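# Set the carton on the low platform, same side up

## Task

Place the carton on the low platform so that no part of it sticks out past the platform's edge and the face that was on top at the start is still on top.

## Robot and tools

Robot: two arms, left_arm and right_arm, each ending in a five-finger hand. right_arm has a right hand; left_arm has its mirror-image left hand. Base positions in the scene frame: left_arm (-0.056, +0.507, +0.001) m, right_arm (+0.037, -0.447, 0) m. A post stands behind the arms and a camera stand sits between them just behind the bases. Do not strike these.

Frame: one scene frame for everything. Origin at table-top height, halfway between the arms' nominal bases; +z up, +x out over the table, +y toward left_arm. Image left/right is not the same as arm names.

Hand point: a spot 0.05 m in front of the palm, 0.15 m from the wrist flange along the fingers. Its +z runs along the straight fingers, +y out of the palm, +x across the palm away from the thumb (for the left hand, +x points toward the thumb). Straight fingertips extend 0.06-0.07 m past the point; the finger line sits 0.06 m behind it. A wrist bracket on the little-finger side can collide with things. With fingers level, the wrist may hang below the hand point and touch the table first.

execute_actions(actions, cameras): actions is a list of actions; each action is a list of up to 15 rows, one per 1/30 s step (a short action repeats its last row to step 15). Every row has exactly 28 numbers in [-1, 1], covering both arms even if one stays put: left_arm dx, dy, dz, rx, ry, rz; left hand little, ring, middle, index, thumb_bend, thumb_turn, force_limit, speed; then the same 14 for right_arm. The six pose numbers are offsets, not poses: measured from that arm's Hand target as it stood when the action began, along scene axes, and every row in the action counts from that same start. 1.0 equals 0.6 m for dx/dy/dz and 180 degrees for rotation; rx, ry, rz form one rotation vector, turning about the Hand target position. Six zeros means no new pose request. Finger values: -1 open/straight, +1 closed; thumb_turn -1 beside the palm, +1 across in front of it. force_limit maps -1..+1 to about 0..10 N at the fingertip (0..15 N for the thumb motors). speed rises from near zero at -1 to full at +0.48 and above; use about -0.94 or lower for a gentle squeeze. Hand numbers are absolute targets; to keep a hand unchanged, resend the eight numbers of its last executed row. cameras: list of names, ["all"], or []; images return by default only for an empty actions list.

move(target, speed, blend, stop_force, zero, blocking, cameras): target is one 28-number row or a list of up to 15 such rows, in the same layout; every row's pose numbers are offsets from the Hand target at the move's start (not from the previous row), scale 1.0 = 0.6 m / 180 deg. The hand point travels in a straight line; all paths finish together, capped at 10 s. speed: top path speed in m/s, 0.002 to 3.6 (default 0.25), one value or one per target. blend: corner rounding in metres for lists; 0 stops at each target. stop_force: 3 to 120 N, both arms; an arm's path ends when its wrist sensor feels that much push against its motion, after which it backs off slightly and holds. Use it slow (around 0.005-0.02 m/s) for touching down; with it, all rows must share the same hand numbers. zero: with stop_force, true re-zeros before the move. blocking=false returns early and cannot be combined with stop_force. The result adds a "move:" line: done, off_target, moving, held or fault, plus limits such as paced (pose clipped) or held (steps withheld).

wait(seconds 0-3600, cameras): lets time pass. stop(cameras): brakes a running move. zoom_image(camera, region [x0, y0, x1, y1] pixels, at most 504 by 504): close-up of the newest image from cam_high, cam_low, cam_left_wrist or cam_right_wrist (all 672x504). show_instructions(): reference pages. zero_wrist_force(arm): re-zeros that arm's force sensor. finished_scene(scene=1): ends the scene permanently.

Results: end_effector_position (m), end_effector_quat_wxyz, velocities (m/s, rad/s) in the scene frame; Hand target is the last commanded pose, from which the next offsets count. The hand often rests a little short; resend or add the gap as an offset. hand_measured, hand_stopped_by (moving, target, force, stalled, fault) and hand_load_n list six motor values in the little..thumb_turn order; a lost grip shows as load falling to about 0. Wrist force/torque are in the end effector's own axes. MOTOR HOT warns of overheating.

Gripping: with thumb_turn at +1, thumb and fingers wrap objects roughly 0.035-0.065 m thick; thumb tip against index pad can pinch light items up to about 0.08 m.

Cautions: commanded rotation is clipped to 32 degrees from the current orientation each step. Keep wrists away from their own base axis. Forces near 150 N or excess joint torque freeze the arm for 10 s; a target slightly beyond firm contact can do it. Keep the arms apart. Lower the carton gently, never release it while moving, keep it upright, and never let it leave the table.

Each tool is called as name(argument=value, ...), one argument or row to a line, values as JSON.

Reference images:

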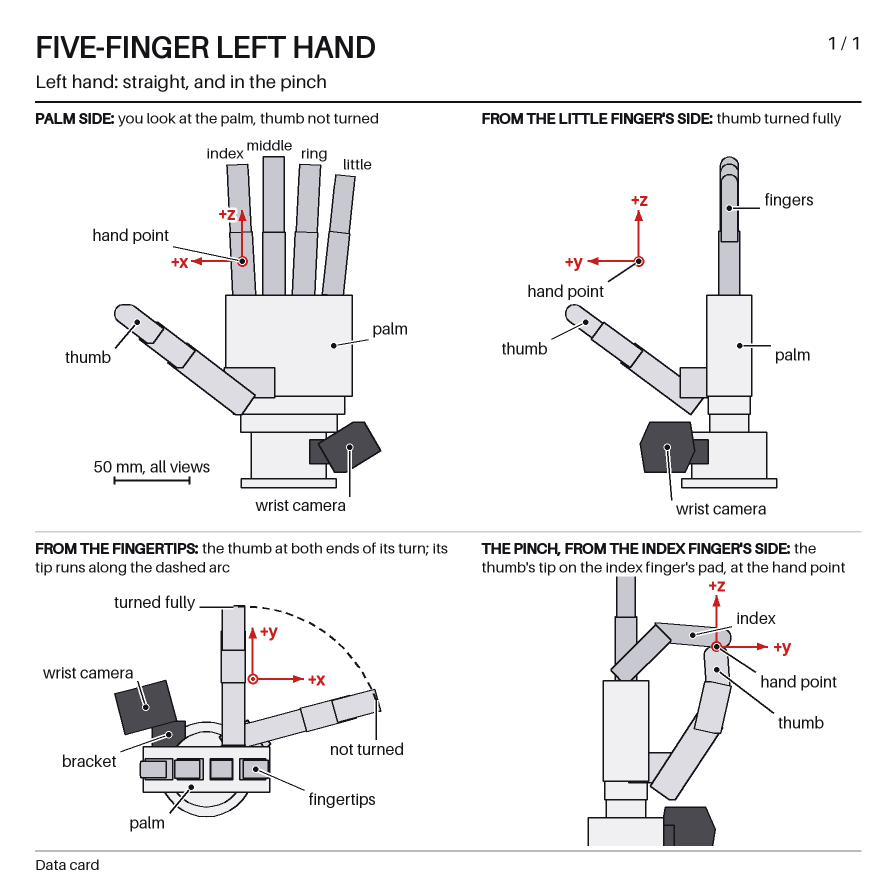

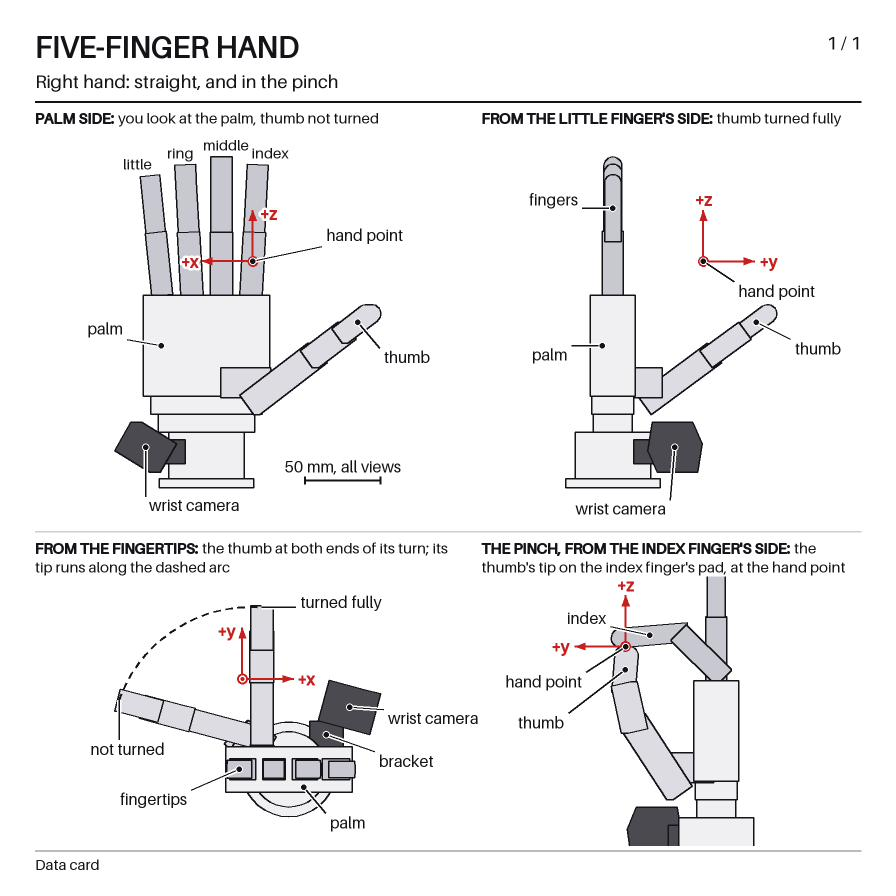

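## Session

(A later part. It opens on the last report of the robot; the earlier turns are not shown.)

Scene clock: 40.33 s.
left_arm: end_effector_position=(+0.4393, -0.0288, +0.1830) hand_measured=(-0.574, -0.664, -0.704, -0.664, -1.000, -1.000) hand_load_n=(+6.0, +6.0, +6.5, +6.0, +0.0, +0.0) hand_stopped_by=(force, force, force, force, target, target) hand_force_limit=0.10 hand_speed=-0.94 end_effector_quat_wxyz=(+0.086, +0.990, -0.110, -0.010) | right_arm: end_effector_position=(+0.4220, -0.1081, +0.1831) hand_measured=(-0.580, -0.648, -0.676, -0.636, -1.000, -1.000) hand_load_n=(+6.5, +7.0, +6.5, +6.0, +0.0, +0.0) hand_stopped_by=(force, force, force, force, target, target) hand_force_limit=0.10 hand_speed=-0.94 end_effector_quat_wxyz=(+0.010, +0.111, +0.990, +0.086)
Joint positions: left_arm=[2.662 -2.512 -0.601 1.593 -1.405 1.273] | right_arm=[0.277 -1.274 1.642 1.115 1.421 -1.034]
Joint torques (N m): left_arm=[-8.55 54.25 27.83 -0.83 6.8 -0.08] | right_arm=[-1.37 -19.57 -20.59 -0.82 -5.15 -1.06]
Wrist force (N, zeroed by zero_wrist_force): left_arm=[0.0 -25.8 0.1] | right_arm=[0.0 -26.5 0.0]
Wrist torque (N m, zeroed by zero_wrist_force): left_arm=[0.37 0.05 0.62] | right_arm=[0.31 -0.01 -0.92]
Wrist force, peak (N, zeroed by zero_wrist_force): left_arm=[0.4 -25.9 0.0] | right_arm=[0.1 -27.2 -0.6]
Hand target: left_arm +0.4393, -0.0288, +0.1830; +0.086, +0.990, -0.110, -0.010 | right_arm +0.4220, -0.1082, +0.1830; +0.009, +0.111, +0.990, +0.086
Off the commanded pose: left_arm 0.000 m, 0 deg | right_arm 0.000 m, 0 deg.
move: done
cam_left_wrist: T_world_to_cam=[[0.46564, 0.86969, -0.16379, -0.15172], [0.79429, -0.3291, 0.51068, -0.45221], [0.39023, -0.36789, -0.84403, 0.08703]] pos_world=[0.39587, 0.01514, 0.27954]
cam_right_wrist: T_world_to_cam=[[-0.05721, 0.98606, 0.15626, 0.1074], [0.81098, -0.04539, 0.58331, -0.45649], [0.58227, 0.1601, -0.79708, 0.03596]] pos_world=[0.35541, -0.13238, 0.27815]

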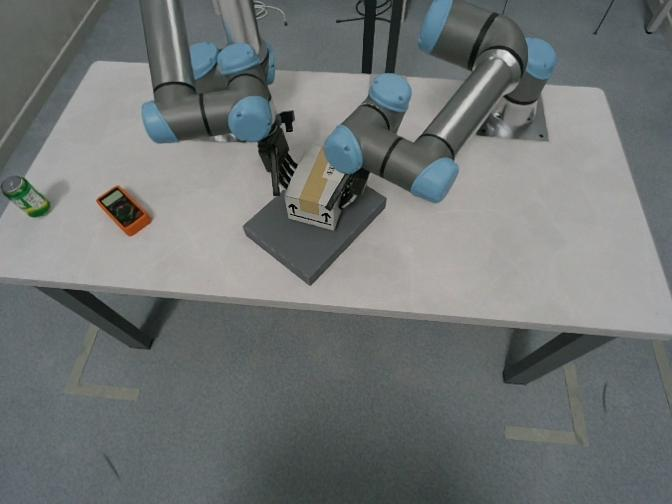

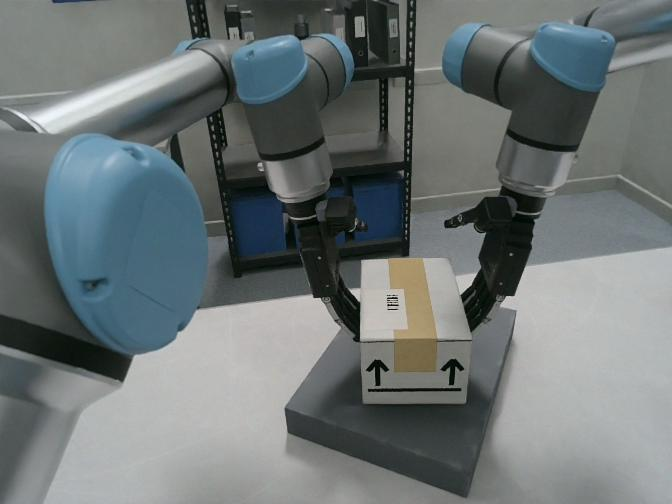

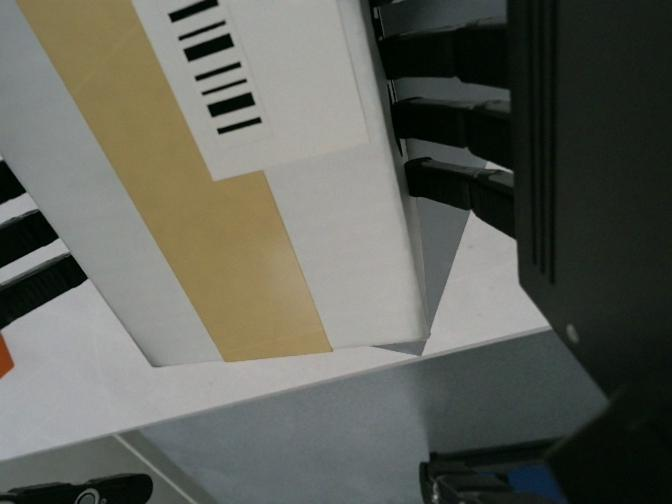

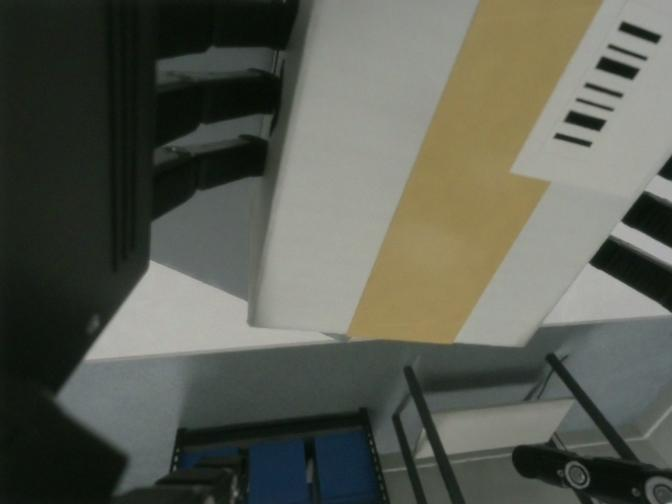

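zoom_image(
  camera="cam_low",
  region=[270, 240, 530, 500],
)

zoom_image(
  camera="cam_high",
  region=[230, 130, 400, 290],
)

Scaled by 1.938 from the camera's image (finer frame: 960x720).

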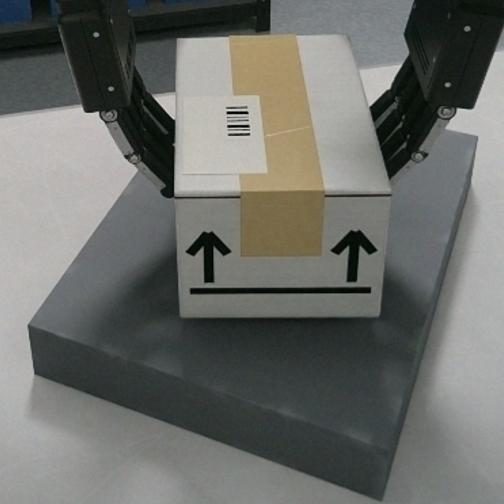

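Scaled by 2.965 from the camera's image (finer frame: 960x720).

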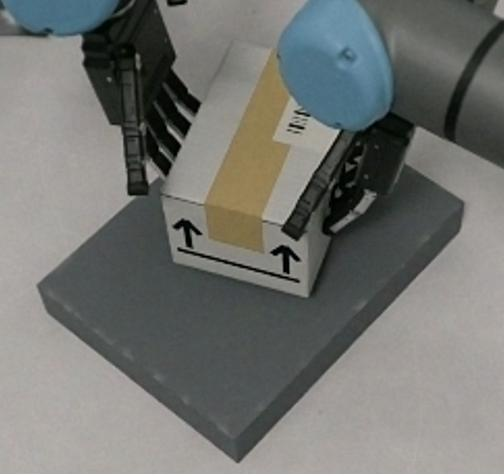

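move(
  target=[0, 0, -0.0283, 0, 0, 0, -0.3, -0.3, -0.3, -0.3, -1, -1, 0.1, -0.94, 0, 0, -0.0283, 0, 0, 0, -0.3, -0.3, -0.3, -0.3, -1, -1, 0.1, -0.94],
  speed=0.04,
)

move(
  target=[0, 0, -0.0167, 0, 0, 0, -0.3, -0.3, -0.3, -0.3, -1, -1, 0.1, -0.94, 0, 0, -0.0167, 0, 0, 0, -0.3, -0.3, -0.3, -0.3, -1, -1, 0.1, -0.94],
  speed=0.006,
  stop_force=4,
  cameras=["all"],
)

Scene clock: 41.97 s.
left_arm: end_effector_position=(+0.4393, -0.0288, +0.1660) hand_measured=(-0.574, -0.664, -0.704, -0.664, -1.000, -1.000) hand_load_n=(+5.5, +5.5, +6.5, +6.0, +0.0, +0.0) hand_stopped_by=(force, force, force, force, target, target) hand_force_limit=0.10 hand_speed=-0.94 end_effector_quat_wxyz=(+0.086, +0.990, -0.110, -0.010) | right_arm: end_effector_position=(+0.4220, -0.1082, +0.1659) hand_measured=(-0.580, -0.648, -0.676, -0.636, -1.000, -1.000) hand_load_n=(+6.0, +7.0, +6.5, +6.0, +0.0, +0.0) hand_stopped_by=(force, force, force, force, target, target) hand_force_limit=0.10 hand_speed=-0.94 end_effector_quat_wxyz=(+0.009, +0.111, +0.990, +0.086)
Joint positions: left_arm=[2.662 -2.512 -0.645 1.637 -1.404 1.273] | right_arm=[0.277 -1.259 1.668 1.074 1.421 -1.034]
Joint torques (N m): left_arm=[-7.27 65.53 26.82 -2.09 7.3 -0.52] | right_arm=[-1.57 -41.69 -25.11 0.86 -5.07 -0.83]
Wrist force (N, zeroed by zero_wrist_force): left_arm=[-0.2 -24.8 0.1] | right_arm=[-0.2 -25.5 -0.2]
Wrist torque (N m, zeroed by zero_wrist_force): left_arm=[0.39 0.06 0.59] | right_arm=[0.36 -0.01 -0.90]
Wrist force, peak (N, zeroed by zero_wrist_force): left_arm=[-0.2 -25.9 -0.3] | right_arm=[0.0 -26.4 0.1]
Hand target: left_arm +0.4393, -0.0288, +0.1660; +0.086, +0.990, -0.110, -0.010 | right_arm +0.4220, -0.1082, +0.1661; +0.009, +0.111, +0.990, +0.086
Off the commanded pose: left_arm 0.000 m, 0 deg | right_arm 0.000 m, 0 deg.
move: done

Scene clock: 44.03 s.
left_arm: end_effector_position=(+0.4393, -0.0288, +0.1611) hand_measured=(-0.574, -0.664, -0.704, -0.664, -1.000, -1.000) hand_load_n=(+5.5, +4.5, +6.0, +5.5, +0.0, +0.0) hand_stopped_by=(force, force, force, force, target, target) hand_force_limit=0.10 hand_speed=-0.94 end_effector_quat_wxyz=(+0.086, +0.990, -0.110, -0.010) | right_arm: end_effector_position=(+0.4220, -0.1082, +0.1602) hand_measured=(-0.580, -0.648, -0.676, -0.636, -1.000, -1.000) hand_load_n=(+6.5, +7.0, +6.5, +6.0, +0.0, +0.0) hand_stopped_by=(force, force, force, force, target, target) hand_force_limit=0.10 hand_speed=-0.94 end_effector_quat_wxyz=(+0.009, +0.111, +0.990, +0.086)
Joint positions: left_arm=[2.662 -2.513 -0.657 1.649 -1.404 1.273] | right_arm=[0.277 -1.254 1.677 1.059 1.421 -1.034]
Joint torques (N m): left_arm=[-6.45 53.09 27.12 -1.72 7.27 -0.39] | right_arm=[2.12 -41.36 -26 -0.17 -6.12 0.26]
Wrist force (N, zeroed by zero_wrist_force): left_arm=[-0.3 -24.5 -3.4] | right_arm=[1.7 -27.4 -4.0]
Wrist torque (N m, zeroed by zero_wrist_force): left_arm=[0.50 -0.03 0.56] | right_arm=[0.66 0.01 -0.89]
Wrist force, peak (N, zeroed by zero_wrist_force): left_arm=[0.4 -24.9 -5.2] | right_arm=[-0.1 -30.4 -10.0]
Hand target: left_arm +0.4393, -0.0288, +0.1611; +0.086, +0.990, -0.110, -0.010 (not the last commanded pose) | right_arm +0.4220, -0.1082, +0.1602; +0.009, +0.111, +0.990, +0.086 (not the last commanded pose)
Off the commanded pose: left_arm 0.005 m, 0 deg | right_arm 0.004 m, 0 deg.
move: contact (left_arm, right_arm)
cam_left_wrist: T_world_to_cam=[[0.46552, 0.86974, -0.16386, -0.15529], [0.79438, -0.32899, 0.51061, -0.44112], [0.39019, -0.36786, -0.84405, 0.06852]] pos_world=[0.39597, 0.01514, 0.25764]
cam_right_wrist: T_world_to_cam=[[-0.05721, 0.98608, 0.15612, 0.11111], [0.81114, -0.04526, 0.5831, -0.44312], [0.58205, 0.15999, -0.79726, 0.01783]] pos_world=[0.35541, -0.13248, 0.25525]

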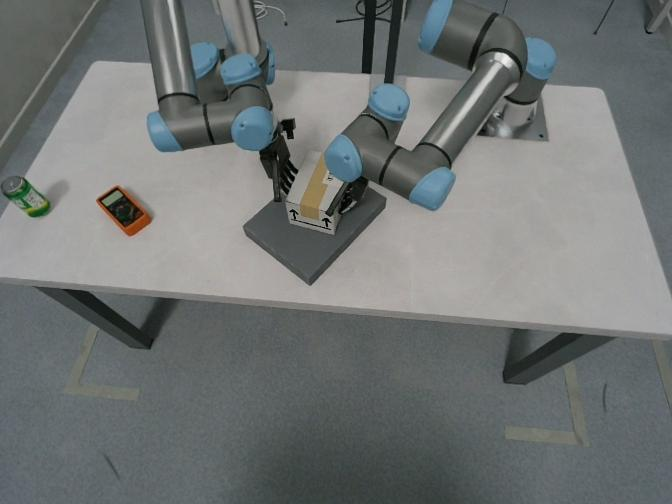

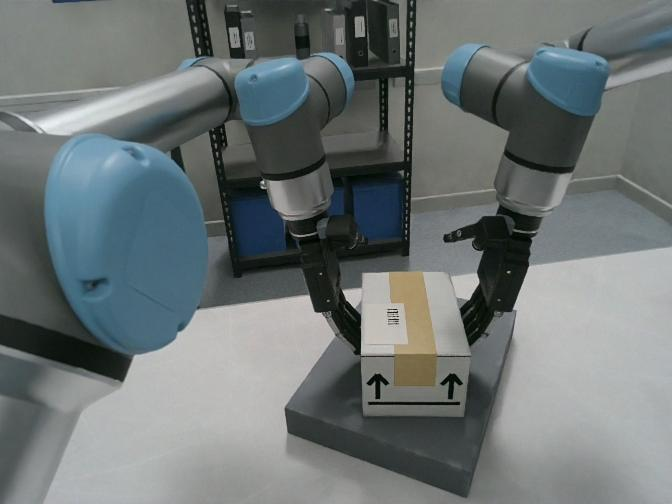

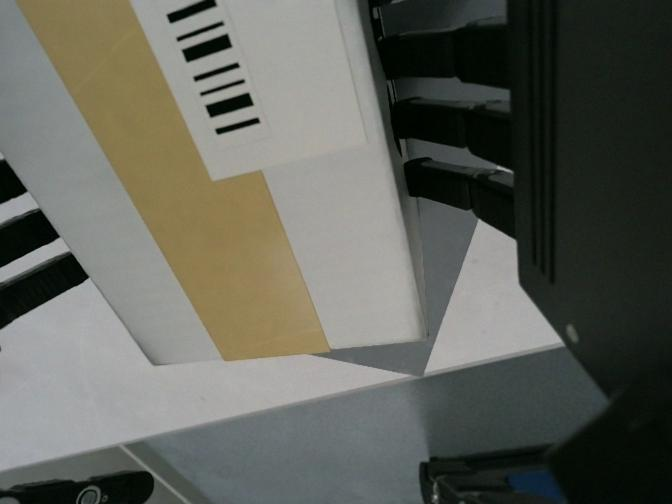

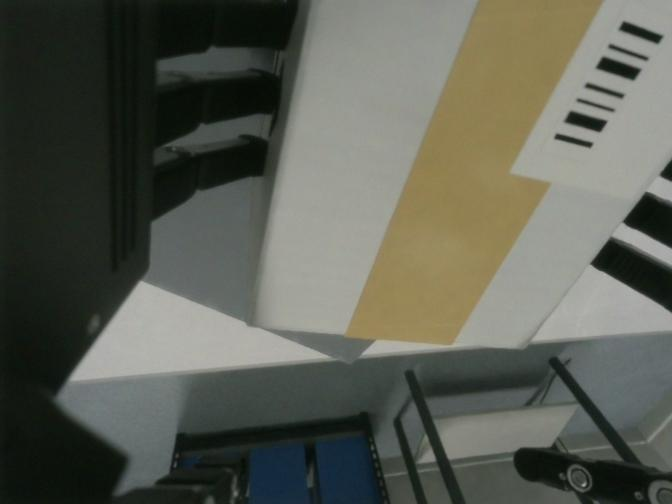

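move(
  target=[
    [0, 0, 0, 0, 0, 0, -1, -1, -1, -1, -1, -1, 0.1, -0.88, 0, 0, 0, 0, 0, 0, -1, -1, -1, -1, -1, -1, 0.1, -0.88],
    [0.0104, 0.0489, 0, 0, 0, 0, -1, -1, -1, -1, -1, -1, 0.1, -0.88, -0.0104, -0.0489, 0, 0, 0, 0, -1, -1, -1, -1, -1, -1, 0.1, -0.88],
    [0.0208, 0.0978, 0.1667, 0, 0, 0, -1, -1, -1, -1, -1, -1, 0.1, -0.88, -0.0208, -0.0978, 0.1667, 0, 0, 0, -1, -1, -1, -1, -1, -1, 0.1, -0.88],
  ],
  speed=[0.05, 0.05, 0.15],
  blend=[0, 0.01, 0],
  cameras=["all"],
)

Scene clock: 48.03 s.
left_arm: end_effector_position=(+0.4518, +0.0299, +0.2609) hand_measured=(-1.000, -1.000, -1.000, -1.000, -1.000, -1.000) hand_load_n=(+0.0, -0.5, +0.0, +0.0, +0.0, +0.0) hand_stopped_by=(target, target, target, target, target, target) hand_force_limit=0.10 hand_speed=-0.88 end_effector_quat_wxyz=(+0.086, +0.990, -0.110, -0.010) | right_arm: end_effector_position=(+0.4095, -0.1668, +0.2602) hand_measured=(-1.000, -1.000, -1.000, -1.000, -1.000, -1.000) hand_load_n=(+0.0, +0.0, +0.0, +0.0, +0.0, +0.0) hand_stopped_by=(target, target, target, target, target, target) hand_force_limit=0.10 hand_speed=-0.88 end_effector_quat_wxyz=(+0.010, +0.111, +0.990, +0.086)
Joint positions: left_arm=[2.755 -2.424 -0.57 1.457 -1.4 1.367] | right_arm=[0.129 -1.427 1.633 1.3 1.409 -1.183]
Joint torques (N m): left_arm=[-8.94 62.61 25.91 -3.33 -1.28 -1.12] | right_arm=[5.13 -17.94 -21.32 3.89 -0.17 0.59]
Wrist force (N, zeroed by zero_wrist_force): left_arm=[-0.4 1.0 -1.2] | right_arm=[0.1 1.2 -0.1]
Wrist torque (N m, zeroed by zero_wrist_force): left_arm=[0.28 0.02 -0.11] | right_arm=[0.25 -0.03 -0.07]
Wrist force, peak (N, zeroed by zero_wrist_force): left_arm=[-0.4 -24.8 -2.9] | right_arm=[1.7 -27.5 -3.9]
Hand target: left_arm +0.4518, +0.0299, +0.2611; +0.086, +0.990, -0.110, -0.010 | right_arm +0.4095, -0.1668, +0.2603; +0.009, +0.111, +0.990, +0.086
Off the commanded pose: left_arm 0.000 m, 0 deg | right_arm 0.000 m, 0 deg.
move: done
cam_left_wrist: T_world_to_cam=[[0.46545, 0.86977, -0.16385, -0.19577], [0.79446, -0.32897, 0.51051, -0.48274], [0.39012, -0.36779, -0.84412, 0.16961]] pos_world=[0.40847, 0.07384, 0.35753]
cam_right_wrist: T_world_to_cam=[[-0.05713, 0.98607, 0.15619, 0.15262], [0.81106, -0.04538, 0.5832, -0.49398], [0.58216, 0.16, -0.79717, 0.11416]] pos_world=[0.34291, -0.19118, 0.35525]

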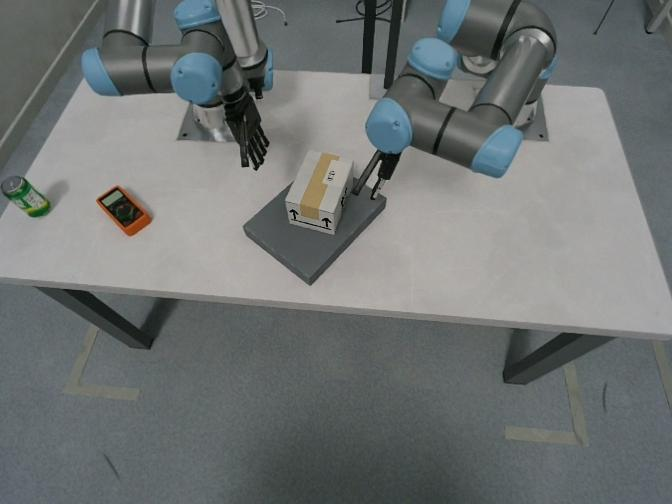

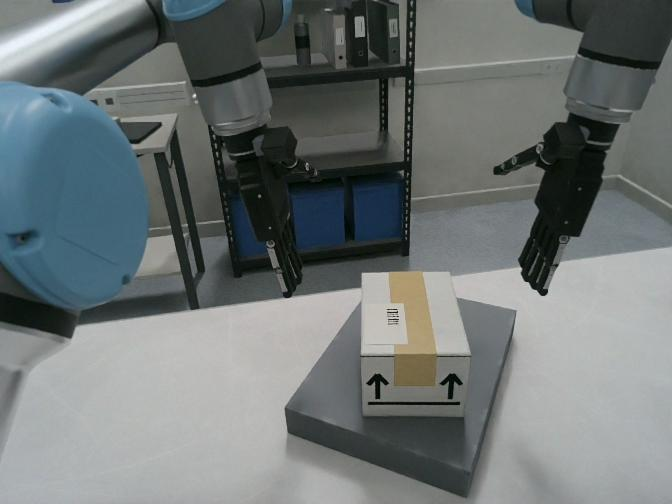

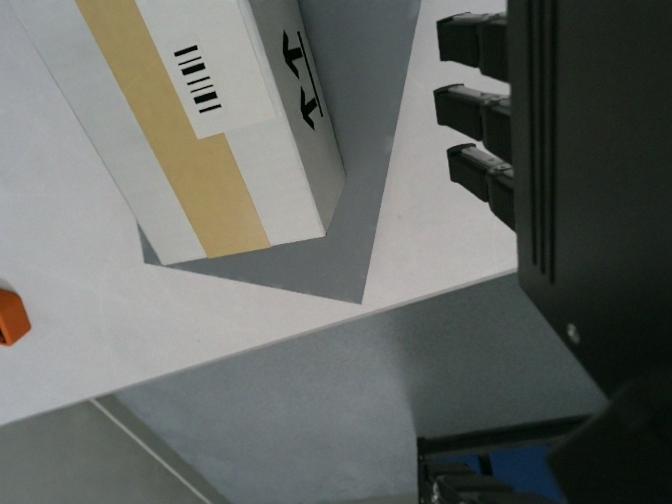

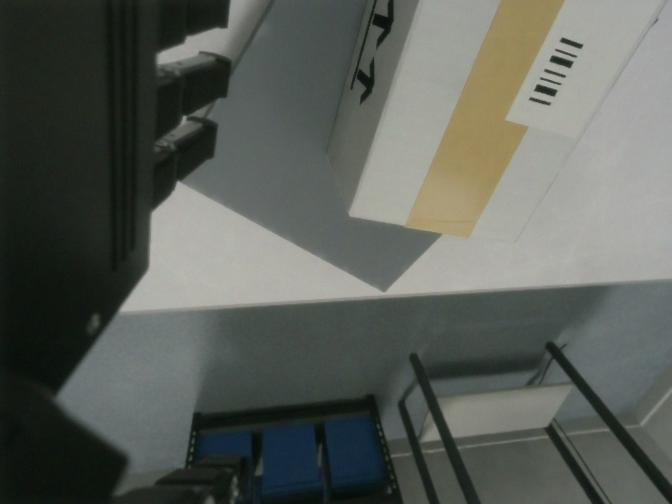

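zoom_image(
  camera="cam_high",
  region=[235, 130, 395, 290],
)

zoom_image(
  camera="cam_low",
  region=[270, 250, 530, 500],
)

Scaled by 3.150 from the camera's image (finer frame: 960x720).

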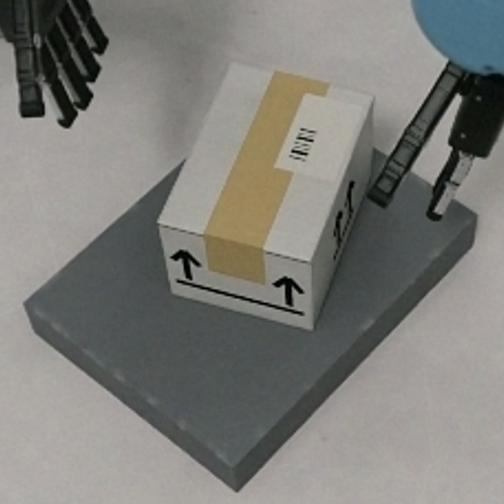

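Scaled by 1.938 from the camera's image (finer frame: 960x720).

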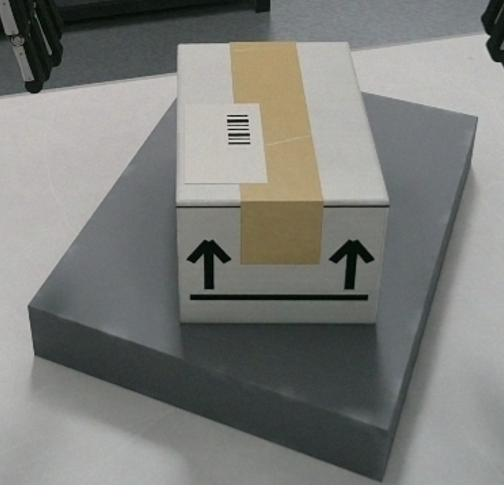

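finished_scene(
)

The scene is finished: the task was done.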